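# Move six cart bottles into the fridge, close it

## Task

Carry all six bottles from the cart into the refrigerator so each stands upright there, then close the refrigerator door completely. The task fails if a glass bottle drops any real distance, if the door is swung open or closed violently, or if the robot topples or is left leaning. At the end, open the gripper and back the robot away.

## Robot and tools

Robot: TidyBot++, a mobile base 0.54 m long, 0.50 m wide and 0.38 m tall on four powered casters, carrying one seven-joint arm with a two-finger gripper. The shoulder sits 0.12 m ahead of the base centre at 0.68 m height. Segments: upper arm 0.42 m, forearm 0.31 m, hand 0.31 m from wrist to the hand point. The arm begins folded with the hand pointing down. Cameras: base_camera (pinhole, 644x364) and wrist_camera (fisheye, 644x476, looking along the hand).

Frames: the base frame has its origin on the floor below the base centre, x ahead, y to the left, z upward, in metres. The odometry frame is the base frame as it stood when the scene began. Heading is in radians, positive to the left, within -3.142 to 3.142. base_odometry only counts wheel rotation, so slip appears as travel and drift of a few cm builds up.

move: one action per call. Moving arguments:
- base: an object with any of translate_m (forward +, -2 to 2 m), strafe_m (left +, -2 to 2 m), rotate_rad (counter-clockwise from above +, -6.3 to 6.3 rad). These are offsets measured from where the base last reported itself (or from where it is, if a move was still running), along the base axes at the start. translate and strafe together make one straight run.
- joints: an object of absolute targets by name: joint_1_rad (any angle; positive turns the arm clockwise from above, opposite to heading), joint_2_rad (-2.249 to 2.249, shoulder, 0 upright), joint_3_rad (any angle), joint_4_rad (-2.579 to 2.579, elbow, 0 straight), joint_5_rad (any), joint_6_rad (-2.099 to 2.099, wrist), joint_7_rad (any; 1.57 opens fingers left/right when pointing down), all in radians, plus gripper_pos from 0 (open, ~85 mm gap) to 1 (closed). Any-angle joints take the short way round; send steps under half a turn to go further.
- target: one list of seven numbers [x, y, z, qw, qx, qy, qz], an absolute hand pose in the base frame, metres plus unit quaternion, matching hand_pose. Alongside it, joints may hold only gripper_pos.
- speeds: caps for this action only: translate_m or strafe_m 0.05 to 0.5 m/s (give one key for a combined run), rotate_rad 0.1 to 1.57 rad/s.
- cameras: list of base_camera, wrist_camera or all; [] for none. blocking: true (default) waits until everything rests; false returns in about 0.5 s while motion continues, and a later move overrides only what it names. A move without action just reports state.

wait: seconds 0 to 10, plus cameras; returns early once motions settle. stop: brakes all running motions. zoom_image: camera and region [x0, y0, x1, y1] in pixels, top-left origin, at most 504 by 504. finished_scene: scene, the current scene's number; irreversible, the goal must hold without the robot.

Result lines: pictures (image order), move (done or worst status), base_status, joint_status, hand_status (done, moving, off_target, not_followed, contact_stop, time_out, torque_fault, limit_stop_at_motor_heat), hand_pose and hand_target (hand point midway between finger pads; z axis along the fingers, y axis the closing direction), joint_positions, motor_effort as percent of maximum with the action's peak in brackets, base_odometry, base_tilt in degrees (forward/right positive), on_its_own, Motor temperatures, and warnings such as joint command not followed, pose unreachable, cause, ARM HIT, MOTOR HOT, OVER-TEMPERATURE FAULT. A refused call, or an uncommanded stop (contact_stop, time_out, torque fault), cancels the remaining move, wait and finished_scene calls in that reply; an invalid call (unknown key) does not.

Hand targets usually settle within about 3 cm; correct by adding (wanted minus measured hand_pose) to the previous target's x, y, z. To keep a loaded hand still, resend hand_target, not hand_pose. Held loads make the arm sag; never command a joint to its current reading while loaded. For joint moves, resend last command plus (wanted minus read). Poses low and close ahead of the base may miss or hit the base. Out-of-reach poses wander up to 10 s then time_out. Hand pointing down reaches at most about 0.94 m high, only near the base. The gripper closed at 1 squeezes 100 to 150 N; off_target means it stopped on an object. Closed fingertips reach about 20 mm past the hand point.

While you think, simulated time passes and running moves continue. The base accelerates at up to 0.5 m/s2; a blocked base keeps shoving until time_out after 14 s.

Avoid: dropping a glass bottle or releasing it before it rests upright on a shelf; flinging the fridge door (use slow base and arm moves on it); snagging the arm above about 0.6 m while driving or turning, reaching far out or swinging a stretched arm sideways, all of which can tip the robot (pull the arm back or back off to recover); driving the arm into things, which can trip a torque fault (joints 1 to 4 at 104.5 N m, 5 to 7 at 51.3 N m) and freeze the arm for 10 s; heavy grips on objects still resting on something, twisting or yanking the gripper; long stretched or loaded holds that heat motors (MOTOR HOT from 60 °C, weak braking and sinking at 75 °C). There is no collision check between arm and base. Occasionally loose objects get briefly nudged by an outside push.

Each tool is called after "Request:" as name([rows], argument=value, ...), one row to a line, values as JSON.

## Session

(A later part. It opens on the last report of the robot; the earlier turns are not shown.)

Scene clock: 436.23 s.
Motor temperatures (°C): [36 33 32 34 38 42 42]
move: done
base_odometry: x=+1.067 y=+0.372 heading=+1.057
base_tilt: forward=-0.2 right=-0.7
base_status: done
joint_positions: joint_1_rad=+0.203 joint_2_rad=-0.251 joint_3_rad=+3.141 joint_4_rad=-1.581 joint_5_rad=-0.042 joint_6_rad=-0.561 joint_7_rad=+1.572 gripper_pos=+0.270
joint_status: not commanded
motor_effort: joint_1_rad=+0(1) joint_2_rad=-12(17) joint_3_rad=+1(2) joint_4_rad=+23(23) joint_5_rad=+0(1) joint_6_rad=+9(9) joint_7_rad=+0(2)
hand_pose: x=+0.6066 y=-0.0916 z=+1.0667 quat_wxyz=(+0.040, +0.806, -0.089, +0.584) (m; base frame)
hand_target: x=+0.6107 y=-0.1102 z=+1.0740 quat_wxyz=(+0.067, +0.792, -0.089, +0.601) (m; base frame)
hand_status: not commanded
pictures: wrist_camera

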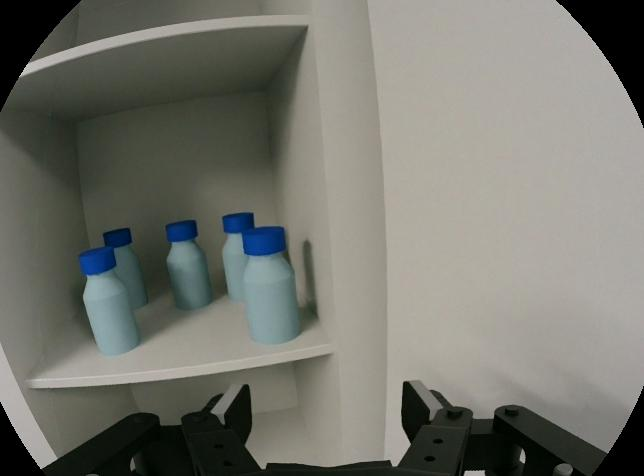

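Request:
move(base={"translate_m":-0.6}, joints={"joint_1_rad":0,"joint_2_rad":-0.267,"joint_3_rad":3.14,"joint_4_rad":-2.081,"joint_5_rad":0,"joint_6_rad":-0.06,"joint_7_rad":1.57,"gripper_pos":0.15}, cameras=[])

Request:
move(base={"translate_m":-0.346,"strafe_m":0.127,"rotate_rad":-1.857}, cameras=["wrist_camera","base_camera"])

Scene clock: 443.80 s.
Motor temperatures (°C): [36 33 32 34 38 42 42]
move: done
base_odometry: x=+0.772 y=-0.151 heading=+1.057
base_tilt: forward=-0.2 right=-0.7
base_status: done
joint_positions: joint_1_rad=+0.027 joint_2_rad=-0.270 joint_3_rad=+3.141 joint_4_rad=-2.056 joint_5_rad=-0.042 joint_6_rad=-0.136 joint_7_rad=+1.572 gripper_pos=+0.150
joint_status: all done
motor_effort: joint_1_rad=+0(1) joint_2_rad=-12(16) joint_3_rad=+0(2) joint_4_rad=+22(24) joint_5_rad=+0(2) joint_6_rad=+9(10) joint_7_rad=-1(2)
hand_pose: x=+0.6060 y=-0.0095 z=+0.9135 quat_wxyz=(-0.006, +0.819, -0.026, +0.573) (m; base frame)
hand_target: x=+0.6102 y=+0.0022 z=+0.9190 quat_wxyz=(-0.001, +0.806, +0.000, +0.592) (m; base frame)
hand_status: not commanded
pictures: none
No camera images: "cameras" was empty.

Scene clock: 446.63 s.
Motor temperatures (°C): [36 33 32 34 38 42 42]
move: done
base_odometry: x=+0.491 y=-0.390 heading=-0.800
base_tilt: forward=-0.2 right=-0.7
base_status: done
joint_positions: joint_1_rad=+0.017 joint_2_rad=-0.268 joint_3_rad=+3.144 joint_4_rad=-2.056 joint_5_rad=-0.042 joint_6_rad=-0.133 joint_7_rad=+1.572 gripper_pos=+0.150
joint_status: not commanded
motor_effort: joint_1_rad=+0(2) joint_2_rad=-12(15) joint_3_rad=+1(4) joint_4_rad=+22(23) joint_5_rad=+0(1) joint_6_rad=+9(9) joint_7_rad=+0(2)
hand_pose: x=+0.6071 y=-0.0064 z=+0.9132 quat_wxyz=(-0.009, +0.819, -0.023, +0.573) (m; base frame)
hand_target: x=+0.6102 y=+0.0022 z=+0.9190 quat_wxyz=(-0.001, +0.806, +0.000, +0.592) (m; base frame)
hand_status: not commanded
pictures: base_camera, wrist_camera

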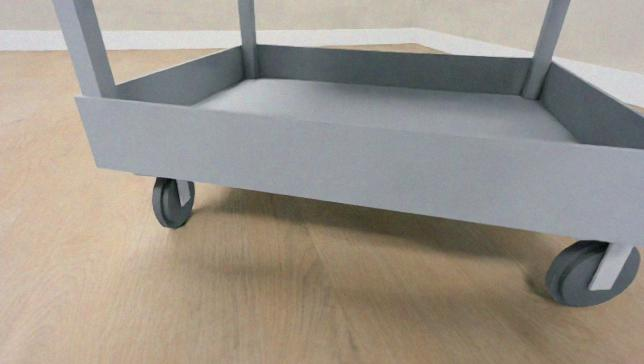

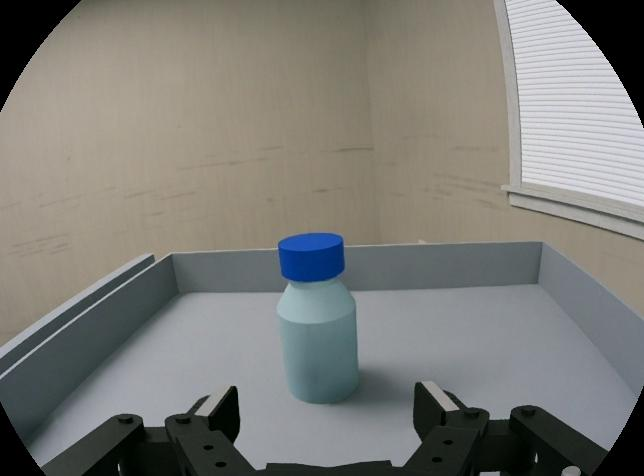

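Request:
move(base={"translate_m":0.203,"strafe_m":0.003}, speeds={"translate_m":0.18}, cameras=["wrist_camera","base_camera"])

Scene clock: 451.20 s.
Motor temperatures (°C): [36 33 32 34 38 42 42]
move: done
base_odometry: x=+0.635 y=-0.533 heading=-0.800
base_tilt: forward=-0.2 right=-0.7
base_status: done
joint_positions: joint_1_rad=+0.017 joint_2_rad=-0.267 joint_3_rad=+3.144 joint_4_rad=-2.056 joint_5_rad=-0.042 joint_6_rad=-0.132 joint_7_rad=+1.572 gripper_pos=+0.150
joint_status: not commanded
motor_effort: joint_1_rad=+0(1) joint_2_rad=-12(15) joint_3_rad=+1(2) joint_4_rad=+22(24) joint_5_rad=+1(1) joint_6_rad=+9(10) joint_7_rad=-1(2)
hand_pose: x=+0.6074 y=-0.0064 z=+0.9126 quat_wxyz=(-0.009, +0.819, -0.023, +0.573) (m; base frame)
hand_target: x=+0.6102 y=+0.0022 z=+0.9190 quat_wxyz=(-0.001, +0.806, +0.000, +0.592) (m; base frame)
hand_status: not commanded
pictures: base_camera, wrist_camera

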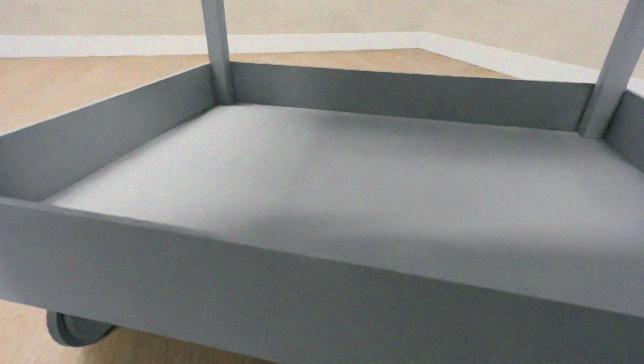

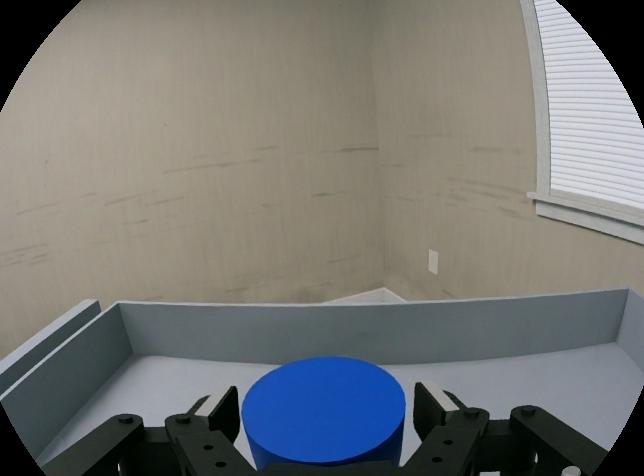

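Request:
move(joints={"gripper_pos":0.6}, cameras=[])

Request:
move(joints={"joint_1_rad":0,"joint_2_rad":-0.366,"joint_3_rad":3.14,"joint_4_rad":-1.702,"joint_5_rad":0,"joint_6_rad":-0.584,"joint_7_rad":1.57}, cameras=["wrist_camera"])

Request:
move(base={"translate_m":-0.6}, joints={"joint_1_rad":0,"joint_2_rad":-0.203,"joint_3_rad":3.14,"joint_4_rad":-1.366,"joint_5_rad":0,"joint_6_rad":-0.763,"joint_7_rad":1.57}, cameras=["wrist_camera"])

Request:
move(base={"translate_m":0.263,"strafe_m":0.418,"rotate_rad":1.857}, cameras=[])

Request:
move(base={"translate_m":0.452,"strafe_m":-0.111}, cameras=["wrist_camera","base_camera"])

Scene clock: 458.47 s.
Motor temperatures (°C): [36 33 32 34 38 42 42]
move: off_target
base_odometry: x=+0.635 y=-0.533 heading=-0.800
base_tilt: forward=-0.2 right=-0.7
base_status: not commanded
joint_positions: joint_1_rad=+0.017 joint_2_rad=-0.267 joint_3_rad=+3.144 joint_4_rad=-2.056 joint_5_rad=-0.042 joint_6_rad=-0.130 joint_7_rad=+1.572 gripper_pos=+0.419
joint_status: gripper_pos off_target (ended at +0.419, target +0.600)
motor_effort: joint_1_rad=-1(2) joint_2_rad=-11(12) joint_3_rad=+0(2) joint_4_rad=+22(23) joint_5_rad=+0(1) joint_6_rad=+8(10) joint_7_rad=-1(2)
hand_pose: x=+0.6075 y=-0.0065 z=+0.9130 quat_wxyz=(-0.009, +0.819, -0.023, +0.574) (m; base frame)
hand_target: x=+0.6102 y=+0.0022 z=+0.9190 quat_wxyz=(-0.001, +0.806, +0.000, +0.592) (m; base frame)
hand_status: not commanded
pictures: none
No camera images: "cameras" was empty.

Scene clock: 460.30 s.
Motor temperatures (°C): [36 33 32 34 38 42 42]
move: done
base_odometry: x=+0.635 y=-0.533 heading=-0.800
base_tilt: forward=-0.2 right=-0.7
base_status: not commanded
joint_positions: joint_1_rad=+0.017 joint_2_rad=-0.344 joint_3_rad=+3.144 joint_4_rad=-1.728 joint_5_rad=-0.042 joint_6_rad=-0.552 joint_7_rad=+1.572 gripper_pos=+0.419
joint_status: all done
motor_effort: joint_1_rad=+0(1) joint_2_rad=-13(18) joint_3_rad=+1(2) joint_4_rad=+27(30) joint_5_rad=+0(2) joint_6_rad=+13(14) joint_7_rad=-1(2)
hand_pose: x=+0.5769 y=-0.0008 z=+1.0252 quat_wxyz=(-0.014, +0.823, -0.016, +0.567) (m; base frame)
hand_target: x=+0.5666 y=+0.0022 z=+1.0413 quat_wxyz=(+0.000, +0.819, +0.000, +0.574) (m; base frame)
hand_status: not commanded
pictures: wrist_camera

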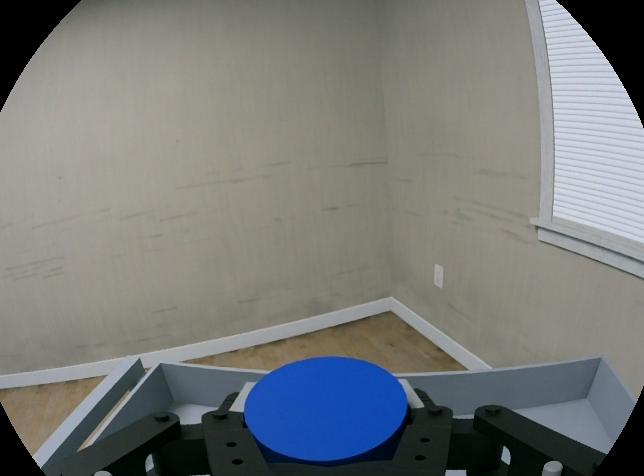

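Scene clock: 462.90 s.
Motor temperatures (°C): [36 33 32 34 38 42 42]
move: done
base_odometry: x=+0.217 y=-0.103 heading=-0.801
base_tilt: forward=-0.2 right=-0.6
base_status: done
joint_positions: joint_1_rad=+0.017 joint_2_rad=-0.189 joint_3_rad=+3.143 joint_4_rad=-1.391 joint_5_rad=-0.042 joint_6_rad=-0.739 joint_7_rad=+1.572 gripper_pos=+0.419
joint_status: all done
motor_effort: joint_1_rad=+0(1) joint_2_rad=-19(24) joint_3_rad=+1(3) joint_4_rad=+26(29) joint_5_rad=+0(2) joint_6_rad=+13(14) joint_7_rad=-2(2)
hand_pose: x=+0.6236 y=+0.0008 z=+1.0959 quat_wxyz=(-0.015, +0.825, -0.012, +0.565) (m; base frame)
hand_target: x=+0.6146 y=+0.0023 z=+1.1103 quat_wxyz=(-0.001, +0.821, +0.000, +0.571) (m; base frame)
hand_status: not commanded
pictures: wrist_camera

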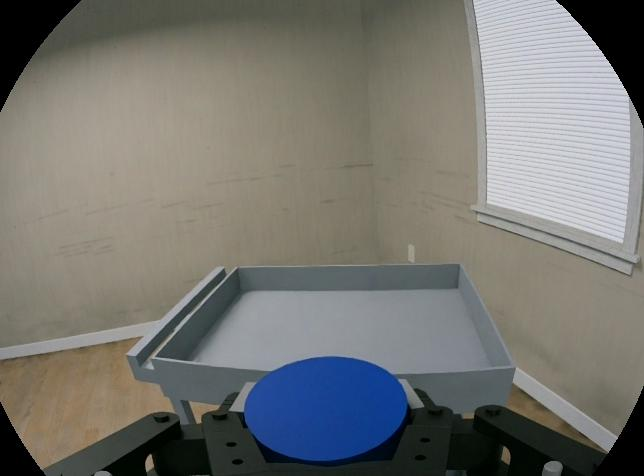

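Scene clock: 465.67 s.
Motor temperatures (°C): [36 33 32 34 38 42 42]
move: done
base_odometry: x=+0.700 y=+0.000 heading=+1.057
base_tilt: forward=-0.1 right=-0.7
base_status: done
joint_positions: joint_1_rad=+0.014 joint_2_rad=-0.174 joint_3_rad=+3.140 joint_4_rad=-1.391 joint_5_rad=-0.042 joint_6_rad=-0.739 joint_7_rad=+1.572 gripper_pos=+0.419
joint_status: not commanded
motor_effort: joint_1_rad=+0(3) joint_2_rad=-19(24) joint_3_rad=+0(4) joint_4_rad=+26(28) joint_5_rad=+0(2) joint_6_rad=+13(13) joint_7_rad=-1(2)
hand_pose: x=+0.6296 y=+0.0038 z=+1.0883 quat_wxyz=(-0.016, +0.829, -0.010, +0.559) (m; base frame)
hand_target: x=+0.6146 y=+0.0023 z=+1.1103 quat_wxyz=(-0.001, +0.821, +0.000, +0.571) (m; base frame)
hand_status: not commanded
pictures: none
No camera images: "cameras" was empty.

Scene clock: 467.87 s.
Motor temperatures (°C): [36 33 32 34 38 42 42]
move: done
base_odometry: x=+1.019 y=+0.339 heading=+1.057
base_tilt: forward=-0.1 right=-0.7
base_status: done
joint_positions: joint_1_rad=+0.014 joint_2_rad=-0.175 joint_3_rad=+3.140 joint_4_rad=-1.391 joint_5_rad=-0.042 joint_6_rad=-0.741 joint_7_rad=+1.572 gripper_pos=+0.419
joint_status: not commanded
motor_effort: joint_1_rad=+0(1) joint_2_rad=-19(24) joint_3_rad=+1(3) joint_4_rad=+26(28) joint_5_rad=+0(1) joint_6_rad=+12(14) joint_7_rad=+0(2)
hand_pose: x=+0.6288 y=+0.0039 z=+1.0886 quat_wxyz=(-0.017, +0.829, -0.010, +0.559) (m; base frame)
hand_target: x=+0.6146 y=+0.0023 z=+1.1103 quat_wxyz=(-0.001, +0.821, +0.000, +0.571) (m; base frame)
hand_status: not commanded
pictures: base_camera, wrist_camera

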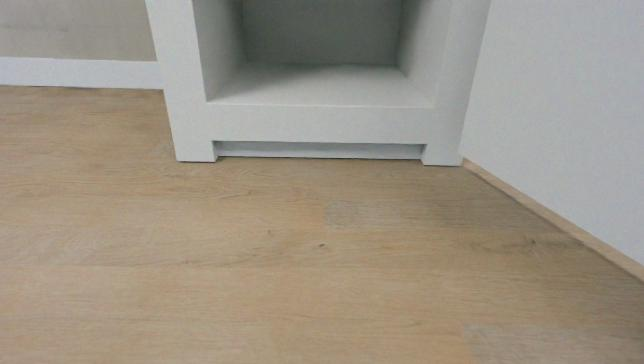

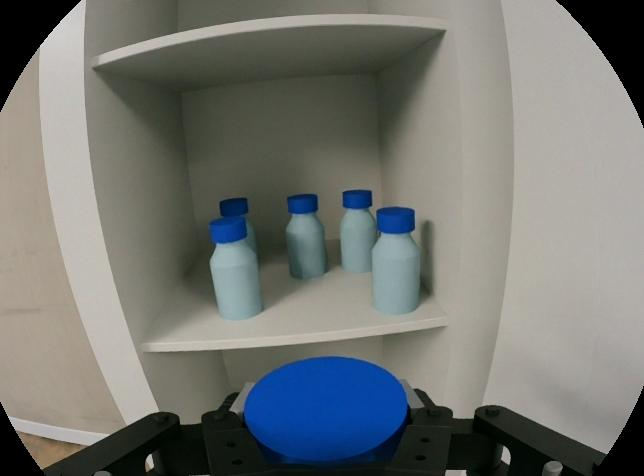

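Request:
move(base={"translate_m":0.3,"strafe_m":0.005}, speeds={"translate_m":0.3}, cameras=["wrist_camera"])

Scene clock: 472.23 s.
Motor temperatures (°C): [36 33 32 34 38 42 42]
move: done
base_odometry: x=+1.163 y=+0.603 heading=+1.057
base_tilt: forward=-0.1 right=-0.7
base_status: done
joint_positions: joint_1_rad=+0.014 joint_2_rad=-0.178 joint_3_rad=+3.140 joint_4_rad=-1.390 joint_5_rad=-0.042 joint_6_rad=-0.742 joint_7_rad=+1.572 gripper_pos=+0.419
joint_status: not commanded
motor_effort: joint_1_rad=+0(1) joint_2_rad=-18(23) joint_3_rad=+1(2) joint_4_rad=+27(28) joint_5_rad=+0(1) joint_6_rad=+13(13) joint_7_rad=-1(2)
hand_pose: x=+0.6276 y=+0.0039 z=+1.0899 quat_wxyz=(-0.017, +0.829, -0.010, +0.559) (m; base frame)
hand_target: x=+0.6146 y=+0.0023 z=+1.1103 quat_wxyz=(-0.001, +0.821, +0.000, +0.571) (m; base frame)
hand_status: not commanded
pictures: wrist_camera

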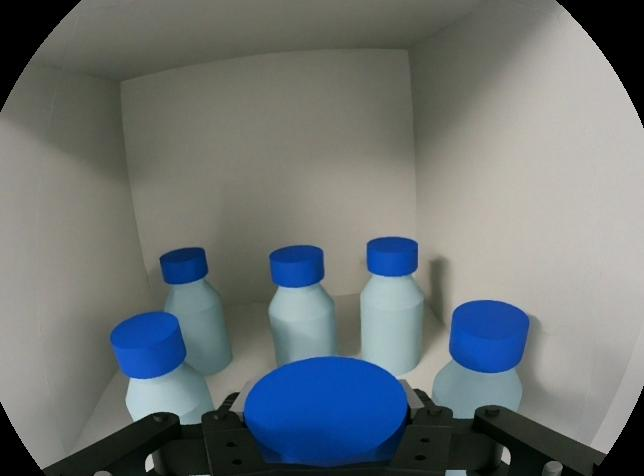

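Request:
move(base={"translate_m":0.09,"strafe_m":0.003}, speeds={"translate_m":0.2}, cameras=["wrist_camera"])

Request:
move(joints={"joint_1_rad":0,"joint_2_rad":-0.242,"joint_3_rad":3.14,"joint_4_rad":-1.575,"joint_5_rad":0,"joint_6_rad":-0.52,"joint_7_rad":1.57}, cameras=[])

Request:
move(joints={"joint_1_rad":0,"joint_2_rad":-0.247,"joint_3_rad":3.14,"joint_4_rad":-1.60,"joint_5_rad":0,"joint_6_rad":-0.49,"joint_7_rad":1.57}, cameras=["wrist_camera"])

Scene clock: 477.77 s.
Motor temperatures (°C): [36 33 32 34 38 42 42]
move: done
base_odometry: x=+1.204 y=+0.682 heading=+1.057
base_tilt: forward=-0.1 right=-0.7
base_status: done
joint_positions: joint_1_rad=+0.014 joint_2_rad=-0.178 joint_3_rad=+3.140 joint_4_rad=-1.390 joint_5_rad=-0.042 joint_6_rad=-0.742 joint_7_rad=+1.572 gripper_pos=+0.419
joint_status: not commanded
motor_effort: joint_1_rad=+0(1) joint_2_rad=-19(23) joint_3_rad=+1(2) joint_4_rad=+27(28) joint_5_rad=+0(1) joint_6_rad=+13(13) joint_7_rad=-1(2)
hand_pose: x=+0.6277 y=+0.0039 z=+1.0897 quat_wxyz=(-0.017, +0.829, -0.010, +0.559) (m; base frame)
hand_target: x=+0.6146 y=+0.0023 z=+1.1103 quat_wxyz=(-0.001, +0.821, +0.000, +0.571) (m; base frame)
hand_status: not commanded
pictures: wrist_camera

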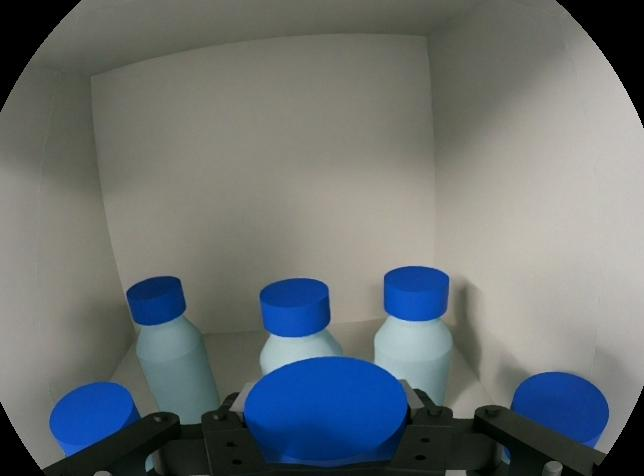

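Scene clock: 478.97 s.
Motor temperatures (°C): [36 33 32 34 38 42 42]
move: done
base_odometry: x=+1.204 y=+0.682 heading=+1.057
base_tilt: forward=-0.1 right=-0.7
base_status: not commanded
joint_positions: joint_1_rad=+0.014 joint_2_rad=-0.225 joint_3_rad=+3.140 joint_4_rad=-1.556 joint_5_rad=-0.042 joint_6_rad=-0.609 joint_7_rad=+1.572 gripper_pos=+0.419
joint_status: all done
motor_effort: joint_1_rad=+2(3) joint_2_rad=-15(19) joint_3_rad=+2(3) joint_4_rad=+24(27) joint_5_rad=+1(2) joint_6_rad=+11(14) joint_7_rad=-1(2)
hand_pose: x=+0.6210 y=+0.0030 z=+1.0542 quat_wxyz=(-0.016, +0.825, -0.012, +0.565) (m; base frame)
hand_target: x=+0.6226 y=+0.0023 z=+1.0777 quat_wxyz=(-0.001, +0.800, +0.000, +0.601) (m; base frame)
hand_status: not commanded
pictures: none
No camera images: "cameras" was empty.

Scene clock: 479.57 s.
Motor temperatures (°C): [36 33 32 34 38 42 42]
move: done
base_odometry: x=+1.204 y=+0.682 heading=+1.057
base_tilt: forward=-0.1 right=-0.7
base_status: not commanded
joint_positions: joint_1_rad=+0.013 joint_2_rad=-0.235 joint_3_rad=+3.140 joint_4_rad=-1.581 joint_5_rad=-0.042 joint_6_rad=-0.576 joint_7_rad=+1.572 gripper_pos=+0.419
joint_status: all done
motor_effort: joint_1_rad=+2(3) joint_2_rad=-14(15) joint_3_rad=+3(4) joint_4_rad=+23(24) joint_5_rad=+1(2) joint_6_rad=+10(11) joint_7_rad=-1(2)
hand_pose: x=+0.6198 y=+0.0029 z=+1.0542 quat_wxyz=(-0.016, +0.820, -0.012, +0.573) (m; base frame)
hand_target: x=+0.6229 y=+0.0023 z=+1.0740 quat_wxyz=(-0.001, +0.796, +0.000, +0.605) (m; base frame)
hand_status: not commanded
pictures: wrist_camera

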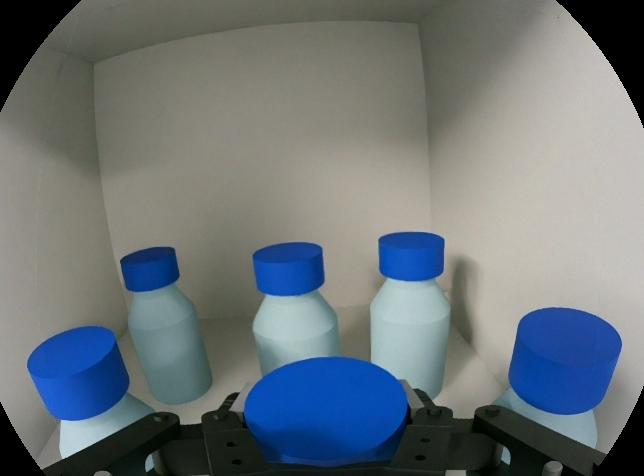

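Request:
move(joints={"gripper_pos":0.27}, cameras=[])

Request:
move(base={"translate_m":-0.3}, speeds={"translate_m":0.3}, cameras=["wrist_camera"])

Request:
move(base={"translate_m":-0.7})

Scene clock: 482.23 s.
Motor temperatures (°C): [36 33 32 34 38 42 42]
move: done
base_odometry: x=+1.204 y=+0.682 heading=+1.057
base_tilt: forward=-0.1 right=-0.8
base_status: not commanded
joint_positions: joint_1_rad=+0.013 joint_2_rad=-0.238 joint_3_rad=+3.140 joint_4_rad=-1.581 joint_5_rad=-0.042 joint_6_rad=-0.562 joint_7_rad=+1.572 gripper_pos=+0.270
joint_status: all done
motor_effort: joint_1_rad=+0(2) joint_2_rad=-13(15) joint_3_rad=+1(4) joint_4_rad=+22(24) joint_5_rad=+0(2) joint_6_rad=+10(11) joint_7_rad=-1(1)
hand_pose: x=+0.6203 y=+0.0026 z=+1.0593 quat_wxyz=(-0.016, +0.815, -0.012, +0.579) (m; base frame)
hand_target: x=+0.6229 y=+0.0023 z=+1.0740 quat_wxyz=(-0.001, +0.796, +0.000, +0.605) (m; base frame)
hand_status: not commanded
pictures: none
No camera images: "cameras" was empty.

Scene clock: 484.20 s.
Motor temperatures (°C): [36 33 32 34 38 42 42]
move: done
base_odometry: x=+1.057 y=+0.421 heading=+1.057
base_tilt: forward=-0.2 right=-0.6
base_status: done
joint_positions: joint_1_rad=+0.013 joint_2_rad=-0.251 joint_3_rad=+3.140 joint_4_rad=-1.581 joint_5_rad=-0.042 joint_6_rad=-0.561 joint_7_rad=+1.572 gripper_pos=+0.270
joint_status: not commanded
motor_effort: joint_1_rad=+0(1) joint_2_rad=-12(16) joint_3_rad=+2(2) joint_4_rad=+23(23) joint_5_rad=+0(1) joint_6_rad=+9(9) joint_7_rad=-1(2)
hand_pose: x=+0.6152 y=+0.0027 z=+1.0664 quat_wxyz=(-0.016, +0.811, -0.012, +0.585) (m; base frame)
hand_target: x=+0.6229 y=+0.0023 z=+1.0740 quat_wxyz=(-0.001, +0.796, +0.000, +0.605) (m; base frame)
hand_status: not commanded
pictures: wrist_camera

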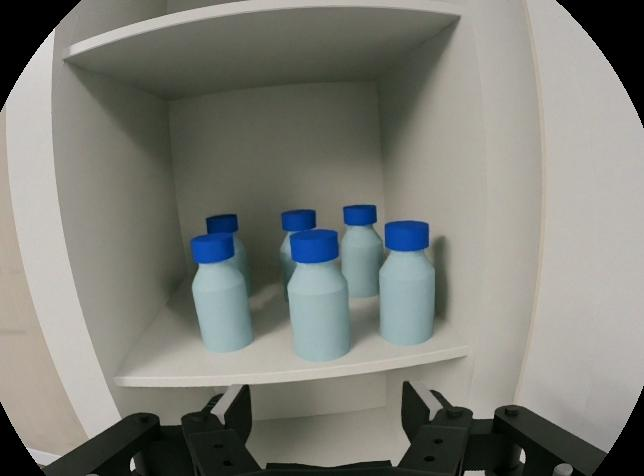

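Scene clock: 486.80 s.
Motor temperatures (°C): [36 33 32 34 38 42 42]
move: done
base_odometry: x=+0.712 y=-0.188 heading=+1.057
base_tilt: forward=-0.2 right=-0.7
base_status: done
joint_positions: joint_1_rad=+0.013 joint_2_rad=-0.251 joint_3_rad=+3.140 joint_4_rad=-1.581 joint_5_rad=-0.042 joint_6_rad=-0.560 joint_7_rad=+1.572 gripper_pos=+0.270
joint_status: not commanded
motor_effort: joint_1_rad=+0(1) joint_2_rad=-12(16) joint_3_rad=+1(2) joint_4_rad=+22(23) joint_5_rad=+0(1) joint_6_rad=+9(9) joint_7_rad=-1(2)
hand_pose: x=+0.6152 y=+0.0027 z=+1.0668 quat_wxyz=(-0.016, +0.810, -0.012, +0.586) (m; base frame)
hand_target: x=+0.6229 y=+0.0023 z=+1.0740 quat_wxyz=(-0.001, +0.796, +0.000, +0.605) (m; base frame)
hand_status: not commanded
pictures: base_camera, wrist_camera

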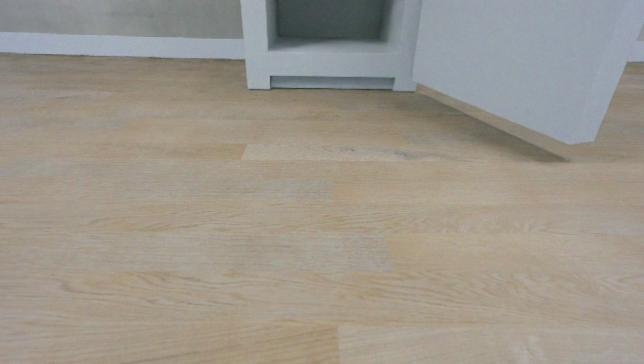

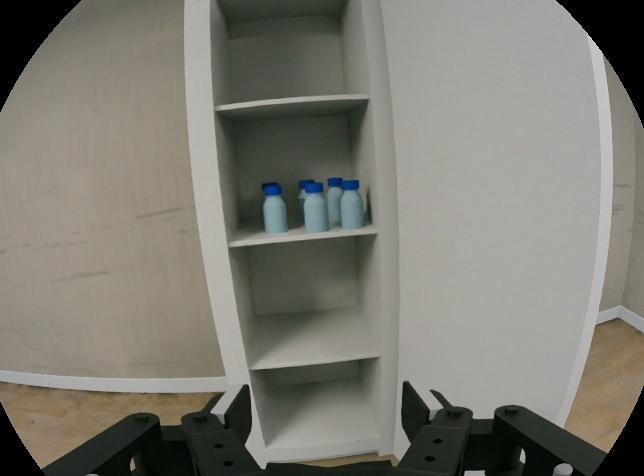

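Request:
move(base={"translate_m":0.22,"strafe_m":-0.865,"rotate_rad":0.42}, joints={"gripper_pos":0})

Scene clock: 511.03 s.
Motor temperatures (°C): [36 33 32 34 38 42 42]
move: done
base_odometry: x=+1.574 y=-0.422 heading=+1.476
base_tilt: forward=-0.1 right=-0.7
base_status: done
joint_positions: joint_1_rad=+0.011 joint_2_rad=-0.251 joint_3_rad=+3.138 joint_4_rad=-1.582 joint_5_rad=-0.042 joint_6_rad=-0.559 joint_7_rad=+1.572 gripper_pos=+0.000
joint_status: all done
motor_effort: joint_1_rad=+0(2) joint_2_rad=-12(17) joint_3_rad=+2(5) joint_4_rad=+22(23) joint_5_rad=+0(1) joint_6_rad=+9(10) joint_7_rad=+0(2)
hand_pose: x=+0.6153 y=+0.0049 z=+1.0669 quat_wxyz=(-0.017, +0.810, -0.010, +0.586) (m; base frame)
hand_target: x=+0.6229 y=+0.0023 z=+1.0740 quat_wxyz=(-0.001, +0.796, +0.000, +0.605) (m; base frame)
hand_status: not commanded
pictures: base_camera, wrist_camera

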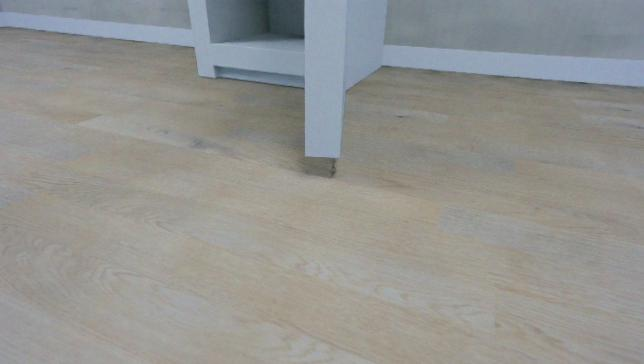

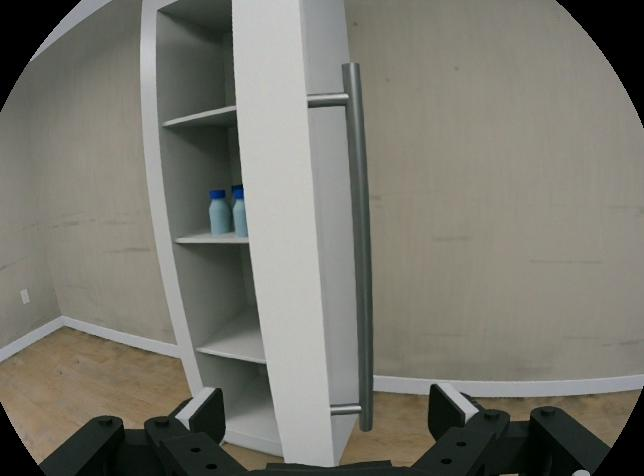

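Request:
move(base={"translate_m":0.2,"strafe_m":-0.12}, joints={"gripper_pos":1})

Scene clock: 526.33 s.
Motor temperatures (°C): [36 33 32 34 38 42 42]
move: done
base_odometry: x=+1.712 y=-0.234 heading=+1.476
base_tilt: forward=-0.1 right=-0.7
base_status: done
joint_positions: joint_1_rad=+0.011 joint_2_rad=-0.243 joint_3_rad=+3.139 joint_4_rad=-1.582 joint_5_rad=-0.042 joint_6_rad=-0.558 joint_7_rad=+1.572 gripper_pos=+0.999
joint_status: all done
motor_effort: joint_1_rad=+0(1) joint_2_rad=-13(16) joint_3_rad=+2(3) joint_4_rad=+22(23) joint_5_rad=+1(1) joint_6_rad=+9(10) joint_7_rad=-2(2)
hand_pose: x=+0.6186 y=+0.0042 z=+1.0628 quat_wxyz=(-0.016, +0.812, -0.011, +0.583) (m; base frame)
hand_target: x=+0.6229 y=+0.0023 z=+1.0740 quat_wxyz=(-0.001, +0.796, +0.000, +0.605) (m; base frame)
hand_status: not commanded
pictures: base_camera, wrist_camera

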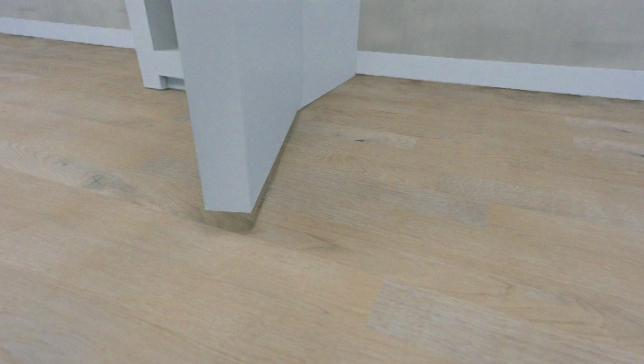

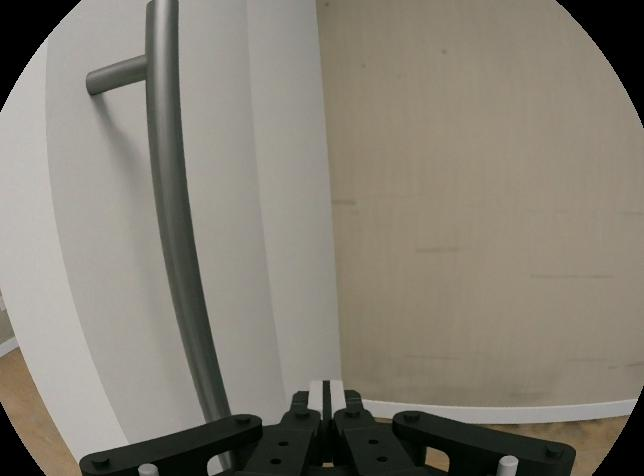

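Request:
move(base={"translate_m":0.15}, speeds={"translate_m":0.2})

Scene clock: 530.83 s.
Motor temperatures (°C): [36 33 32 34 38 42 42]
move: done
base_odometry: x=+1.727 y=-0.085 heading=+1.476
base_tilt: forward=-0.2 right=-0.7
base_status: done
joint_positions: joint_1_rad=+0.011 joint_2_rad=-0.246 joint_3_rad=+3.139 joint_4_rad=-1.582 joint_5_rad=-0.042 joint_6_rad=-0.558 joint_7_rad=+1.572 gripper_pos=+0.999
joint_status: not commanded
motor_effort: joint_1_rad=+0(0) joint_2_rad=-12(15) joint_3_rad=+1(2) joint_4_rad=+22(23) joint_5_rad=+0(1) joint_6_rad=+9(9) joint_7_rad=-2(2)
hand_pose: x=+0.6175 y=+0.0043 z=+1.0643 quat_wxyz=(-0.016, +0.812, -0.011, +0.584) (m; base frame)
hand_target: x=+0.6229 y=+0.0023 z=+1.0740 quat_wxyz=(-0.001, +0.796, +0.000, +0.605) (m; base frame)
hand_status: not commanded
pictures: base_camera, wrist_camera

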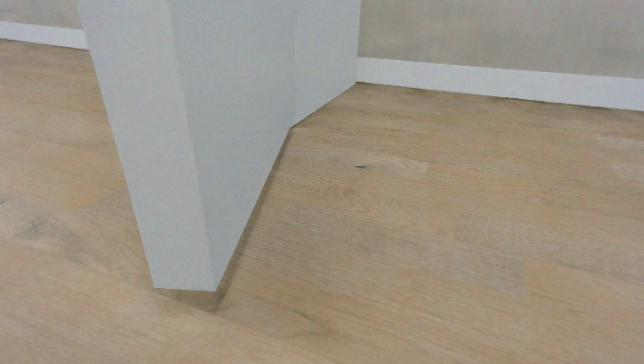

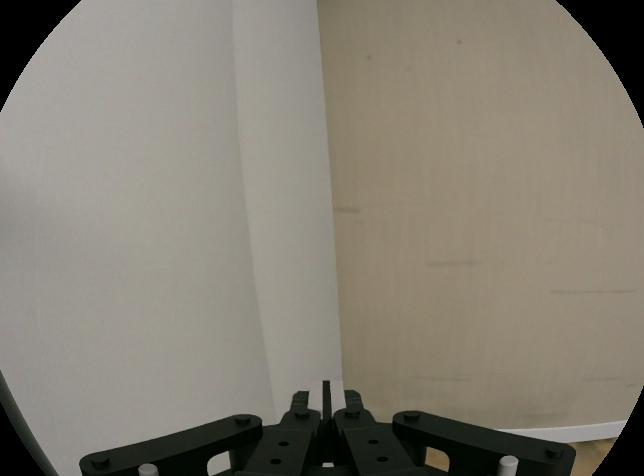

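Request:
move(base={"translate_m":0.02,"strafe_m":0.22}, speeds={"strafe_m":0.12})

Scene clock: 548.40 s.
Motor temperatures (°C): [36 33 32 34 38 42 42]
move: done
base_odometry: x=+1.509 y=-0.044 heading=+1.476
base_tilt: forward=-0.2 right=-0.7
base_status: done
joint_positions: joint_1_rad=+0.011 joint_2_rad=-0.246 joint_3_rad=+3.140 joint_4_rad=-1.582 joint_5_rad=-0.041 joint_6_rad=-0.555 joint_7_rad=+1.572 gripper_pos=+0.999
joint_status: not commanded
motor_effort: joint_1_rad=+0(5) joint_2_rad=-13(17) joint_3_rad=+1(6) joint_4_rad=+22(23) joint_5_rad=+0(3) joint_6_rad=+9(9) joint_7_rad=-1(2)
hand_pose: x=+0.6177 y=+0.0038 z=+1.0655 quat_wxyz=(-0.016, +0.810, -0.011, +0.585) (m; base frame)
hand_target: x=+0.6229 y=+0.0023 z=+1.0740 quat_wxyz=(-0.001, +0.796, +0.000, +0.605) (m; base frame)
hand_status: not commanded
pictures: base_camera, wrist_camera

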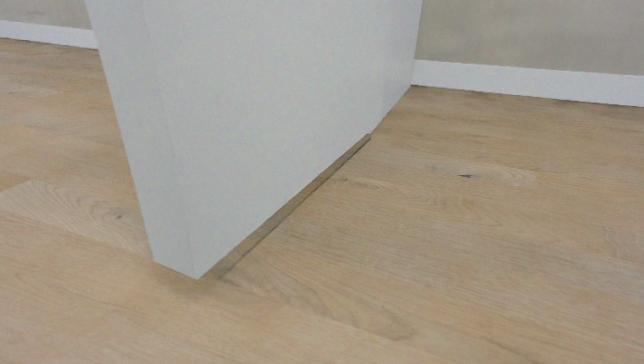

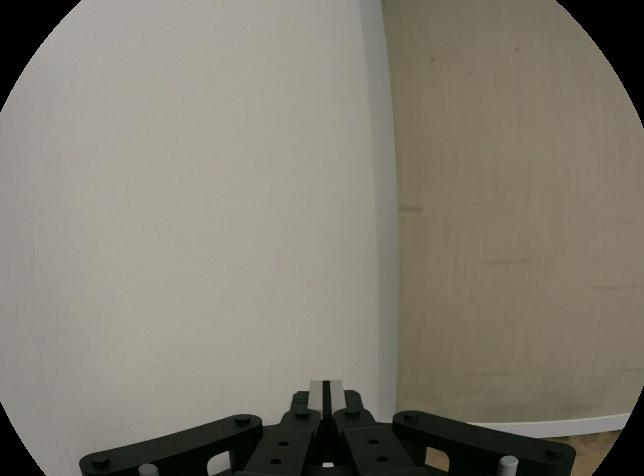

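Request:
move(base={"translate_m":0.09,"strafe_m":0.17}, speeds={"strafe_m":0.13})

Scene clock: 552.03 s.
Motor temperatures (°C): [36 33 32 34 38 42 42]
move: done
base_odometry: x=+1.349 y=+0.061 heading=+1.476
base_tilt: forward=-0.1 right=-0.6
base_status: done
joint_positions: joint_1_rad=+0.011 joint_2_rad=-0.247 joint_3_rad=+3.140 joint_4_rad=-1.582 joint_5_rad=-0.041 joint_6_rad=-0.555 joint_7_rad=+1.572 gripper_pos=+0.999
joint_status: not commanded
motor_effort: joint_1_rad=+0(1) joint_2_rad=-12(14) joint_3_rad=+1(3) joint_4_rad=+22(23) joint_5_rad=+0(1) joint_6_rad=+9(9) joint_7_rad=-1(2)
hand_pose: x=+0.6174 y=+0.0038 z=+1.0658 quat_wxyz=(-0.016, +0.810, -0.011, +0.586) (m; base frame)
hand_target: x=+0.6229 y=+0.0023 z=+1.0740 quat_wxyz=(-0.001, +0.796, +0.000, +0.605) (m; base frame)
hand_status: not commanded
pictures: base_camera, wrist_camera

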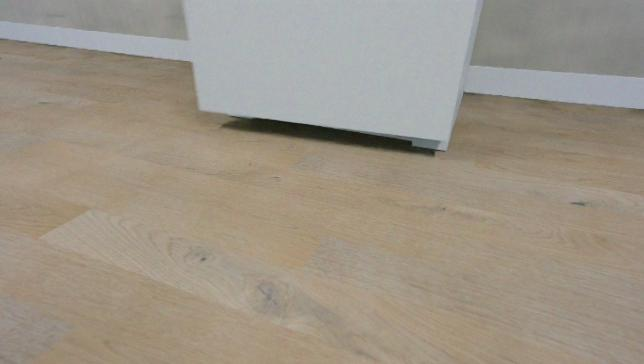

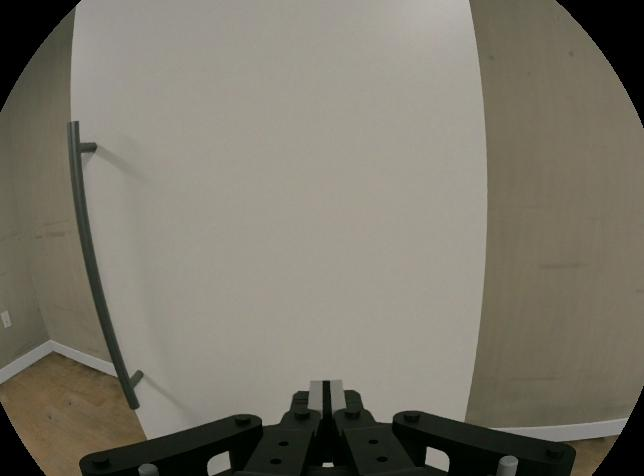

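Request:
move(base={"rotate_rad":-0.419,"strafe_m":0.12})

Scene clock: 557.53 s.
Motor temperatures (°C): [36 33 32 34 38 42 42]
move: done
base_odometry: x=+1.229 y=+0.073 heading=+1.057
base_tilt: forward=-0.1 right=-0.7
base_status: done
joint_positions: joint_1_rad=+0.011 joint_2_rad=-0.247 joint_3_rad=+3.140 joint_4_rad=-1.582 joint_5_rad=-0.041 joint_6_rad=-0.555 joint_7_rad=+1.572 gripper_pos=+0.999
joint_status: not commanded
motor_effort: joint_1_rad=+0(1) joint_2_rad=-13(14) joint_3_rad=+1(3) joint_4_rad=+22(23) joint_5_rad=+0(1) joint_6_rad=+9(9) joint_7_rad=-1(2)
hand_pose: x=+0.6174 y=+0.0036 z=+1.0658 quat_wxyz=(-0.016, +0.810, -0.011, +0.586) (m; base frame)
hand_target: x=+0.6229 y=+0.0023 z=+1.0740 quat_wxyz=(-0.001, +0.796, +0.000, +0.605) (m; base frame)
hand_status: not commanded
pictures: base_camera, wrist_camera

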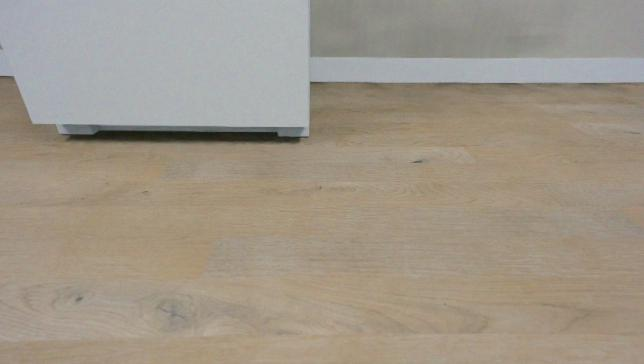

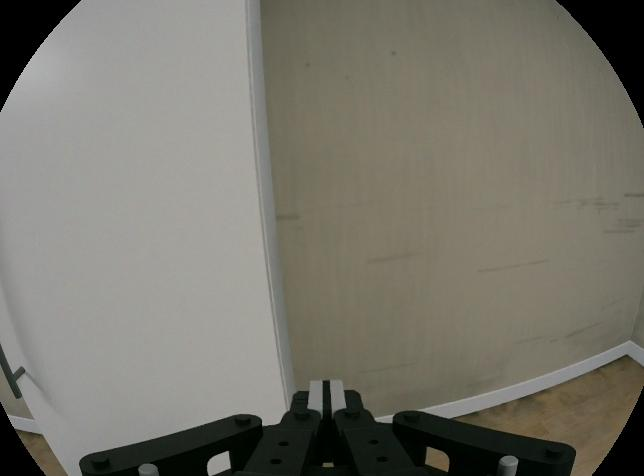

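Request:
move(base={"strafe_m":0.42})

Scene clock: 563.97 s.
Motor temperatures (°C): [36 33 32 34 38 42 42]
move: done
base_odometry: x=+0.863 y=+0.279 heading=+1.057
base_tilt: forward=-0.1 right=-0.7
base_status: done
joint_positions: joint_1_rad=+0.010 joint_2_rad=-0.247 joint_3_rad=+3.136 joint_4_rad=-1.582 joint_5_rad=-0.041 joint_6_rad=-0.555 joint_7_rad=+1.572 gripper_pos=+0.999
joint_status: not commanded
motor_effort: joint_1_rad=+0(2) joint_2_rad=-13(13) joint_3_rad=+1(4) joint_4_rad=+22(23) joint_5_rad=+0(1) joint_6_rad=+9(9) joint_7_rad=-1(2)
hand_pose: x=+0.6173 y=+0.0063 z=+1.0658 quat_wxyz=(-0.017, +0.810, -0.009, +0.586) (m; base frame)
hand_target: x=+0.6229 y=+0.0023 z=+1.0740 quat_wxyz=(-0.001, +0.796, +0.000, +0.605) (m; base frame)
hand_status: not commanded
pictures: base_camera, wrist_camera

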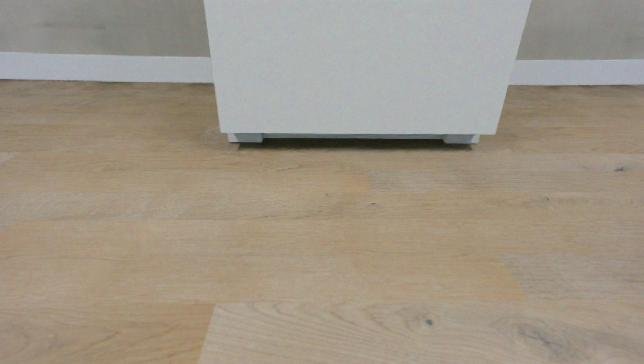

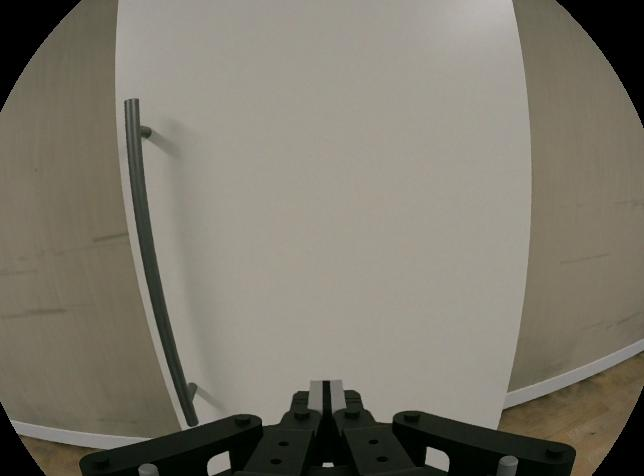

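Request:
move(base={"translate_m":0.34,"strafe_m":0.12}, speeds={"translate_m":0.3}, cameras=["wrist_camera"])

Request:
move(base={"translate_m":0.06}, speeds={"translate_m":0.06})

Scene clock: 569.13 s.
Motor temperatures (°C): [36 33 32 34 38 42 42]
move: done
base_odometry: x=+0.926 y=+0.634 heading=+1.057
base_tilt: forward=-0.1 right=-0.7
base_status: done
joint_positions: joint_1_rad=+0.010 joint_2_rad=-0.271 joint_3_rad=+3.139 joint_4_rad=-1.590 joint_5_rad=-0.041 joint_6_rad=-0.558 joint_7_rad=+1.572 gripper_pos=+0.999
joint_status: not commanded
motor_effort: joint_1_rad=+1(3) joint_2_rad=-8(15) joint_3_rad=+2(3) joint_4_rad=+23(28) joint_5_rad=+0(2) joint_6_rad=+12(20) joint_7_rad=-1(2)
hand_pose: x=+0.6077 y=+0.0043 z=+1.0715 quat_wxyz=(-0.016, +0.807, -0.010, +0.591) (m; base frame)
hand_target: x=+0.6229 y=+0.0023 z=+1.0740 quat_wxyz=(-0.001, +0.796, +0.000, +0.605) (m; base frame)
hand_status: not commanded
pictures: wrist_camera

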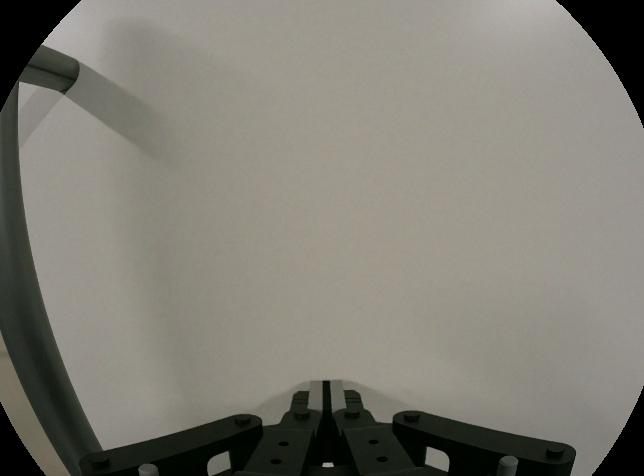

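Scene clock: 570.67 s.
Motor temperatures (°C): [36 33 32 34 38 42 42]
move: done
base_odometry: x=+0.955 y=+0.686 heading=+1.057
base_tilt: forward=-0.2 right=-0.7
base_status: done
joint_positions: joint_1_rad=+0.010 joint_2_rad=-0.391 joint_3_rad=+3.143 joint_4_rad=-1.640 joint_5_rad=-0.041 joint_6_rad=-0.644 joint_7_rad=+1.572 gripper_pos=+0.999
joint_status: not commanded
motor_effort: joint_1_rad=-3(4) joint_2_rad=+21(23) joint_3_rad=-2(3) joint_4_rad=+32(36) joint_5_rad=-3(4) joint_6_rad=+31(36) joint_7_rad=+0(2)
hand_pose: x=+0.5522 y=+0.0035 z=+1.0718 quat_wxyz=(-0.016, +0.811, -0.011, +0.584) (m; base frame)
hand_target: x=+0.6229 y=+0.0023 z=+1.0740 quat_wxyz=(-0.001, +0.796, +0.000, +0.605) (m; base frame)
hand_status: not commanded
pictures: base_camera, wrist_camera

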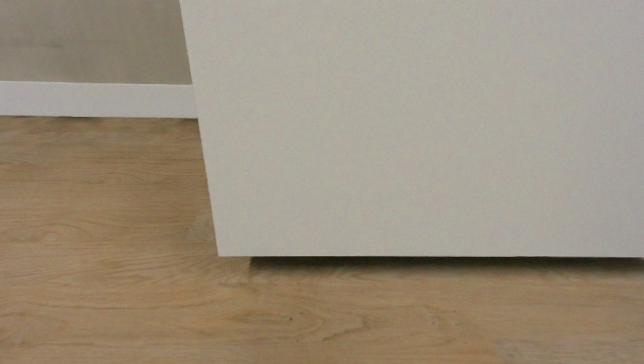

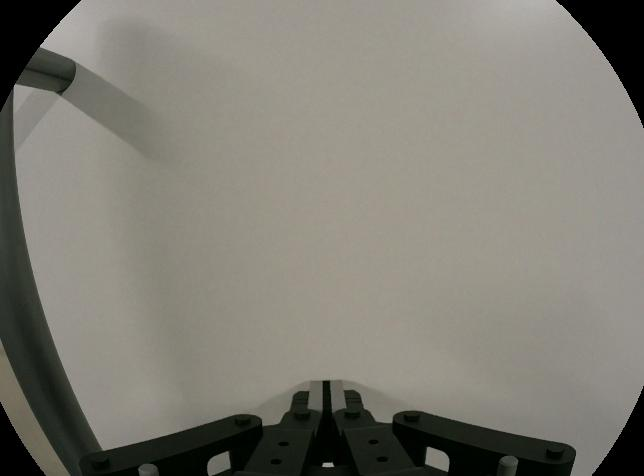

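Request:
move(base={"translate_m":-0.5}, speeds={"translate_m":0.25})

Scene clock: 574.70 s.
Motor temperatures (°C): [36 33 32 34 38 42 42]
move: done
base_odometry: x=+0.708 y=+0.250 heading=+1.057
base_tilt: forward=-0.1 right=-0.7
base_status: done
joint_positions: joint_1_rad=+0.010 joint_2_rad=-0.250 joint_3_rad=+3.141 joint_4_rad=-1.596 joint_5_rad=-0.041 joint_6_rad=-0.531 joint_7_rad=+1.572 gripper_pos=+0.999
joint_status: not commanded
motor_effort: joint_1_rad=+0(2) joint_2_rad=-12(21) joint_3_rad=+2(3) joint_4_rad=+22(31) joint_5_rad=+0(2) joint_6_rad=+9(31) joint_7_rad=+0(2)
hand_pose: x=+0.6181 y=+0.0028 z=+1.0661 quat_wxyz=(-0.016, +0.806, -0.012, +0.591) (m; base frame)
hand_target: x=+0.6229 y=+0.0023 z=+1.0740 quat_wxyz=(-0.001, +0.796, +0.000, +0.605) (m; base frame)
hand_status: not commanded
pictures: base_camera, wrist_camera

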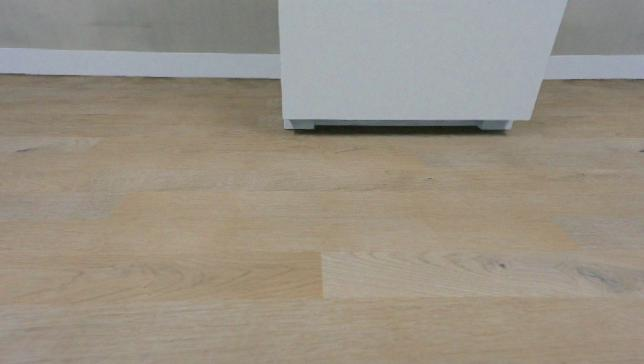

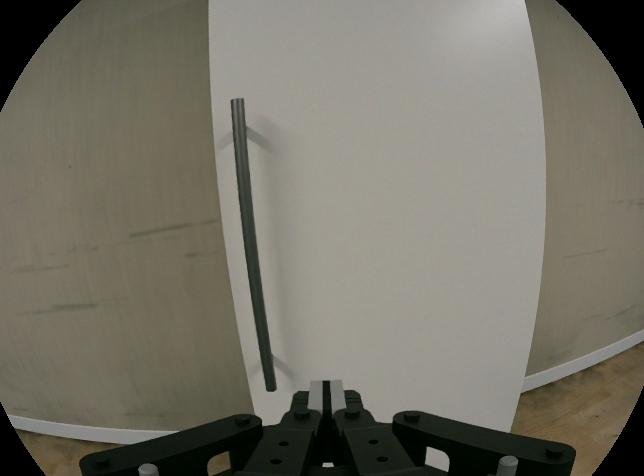

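Request:
finished_scene(scene=1)

The scene is finished: the task was done.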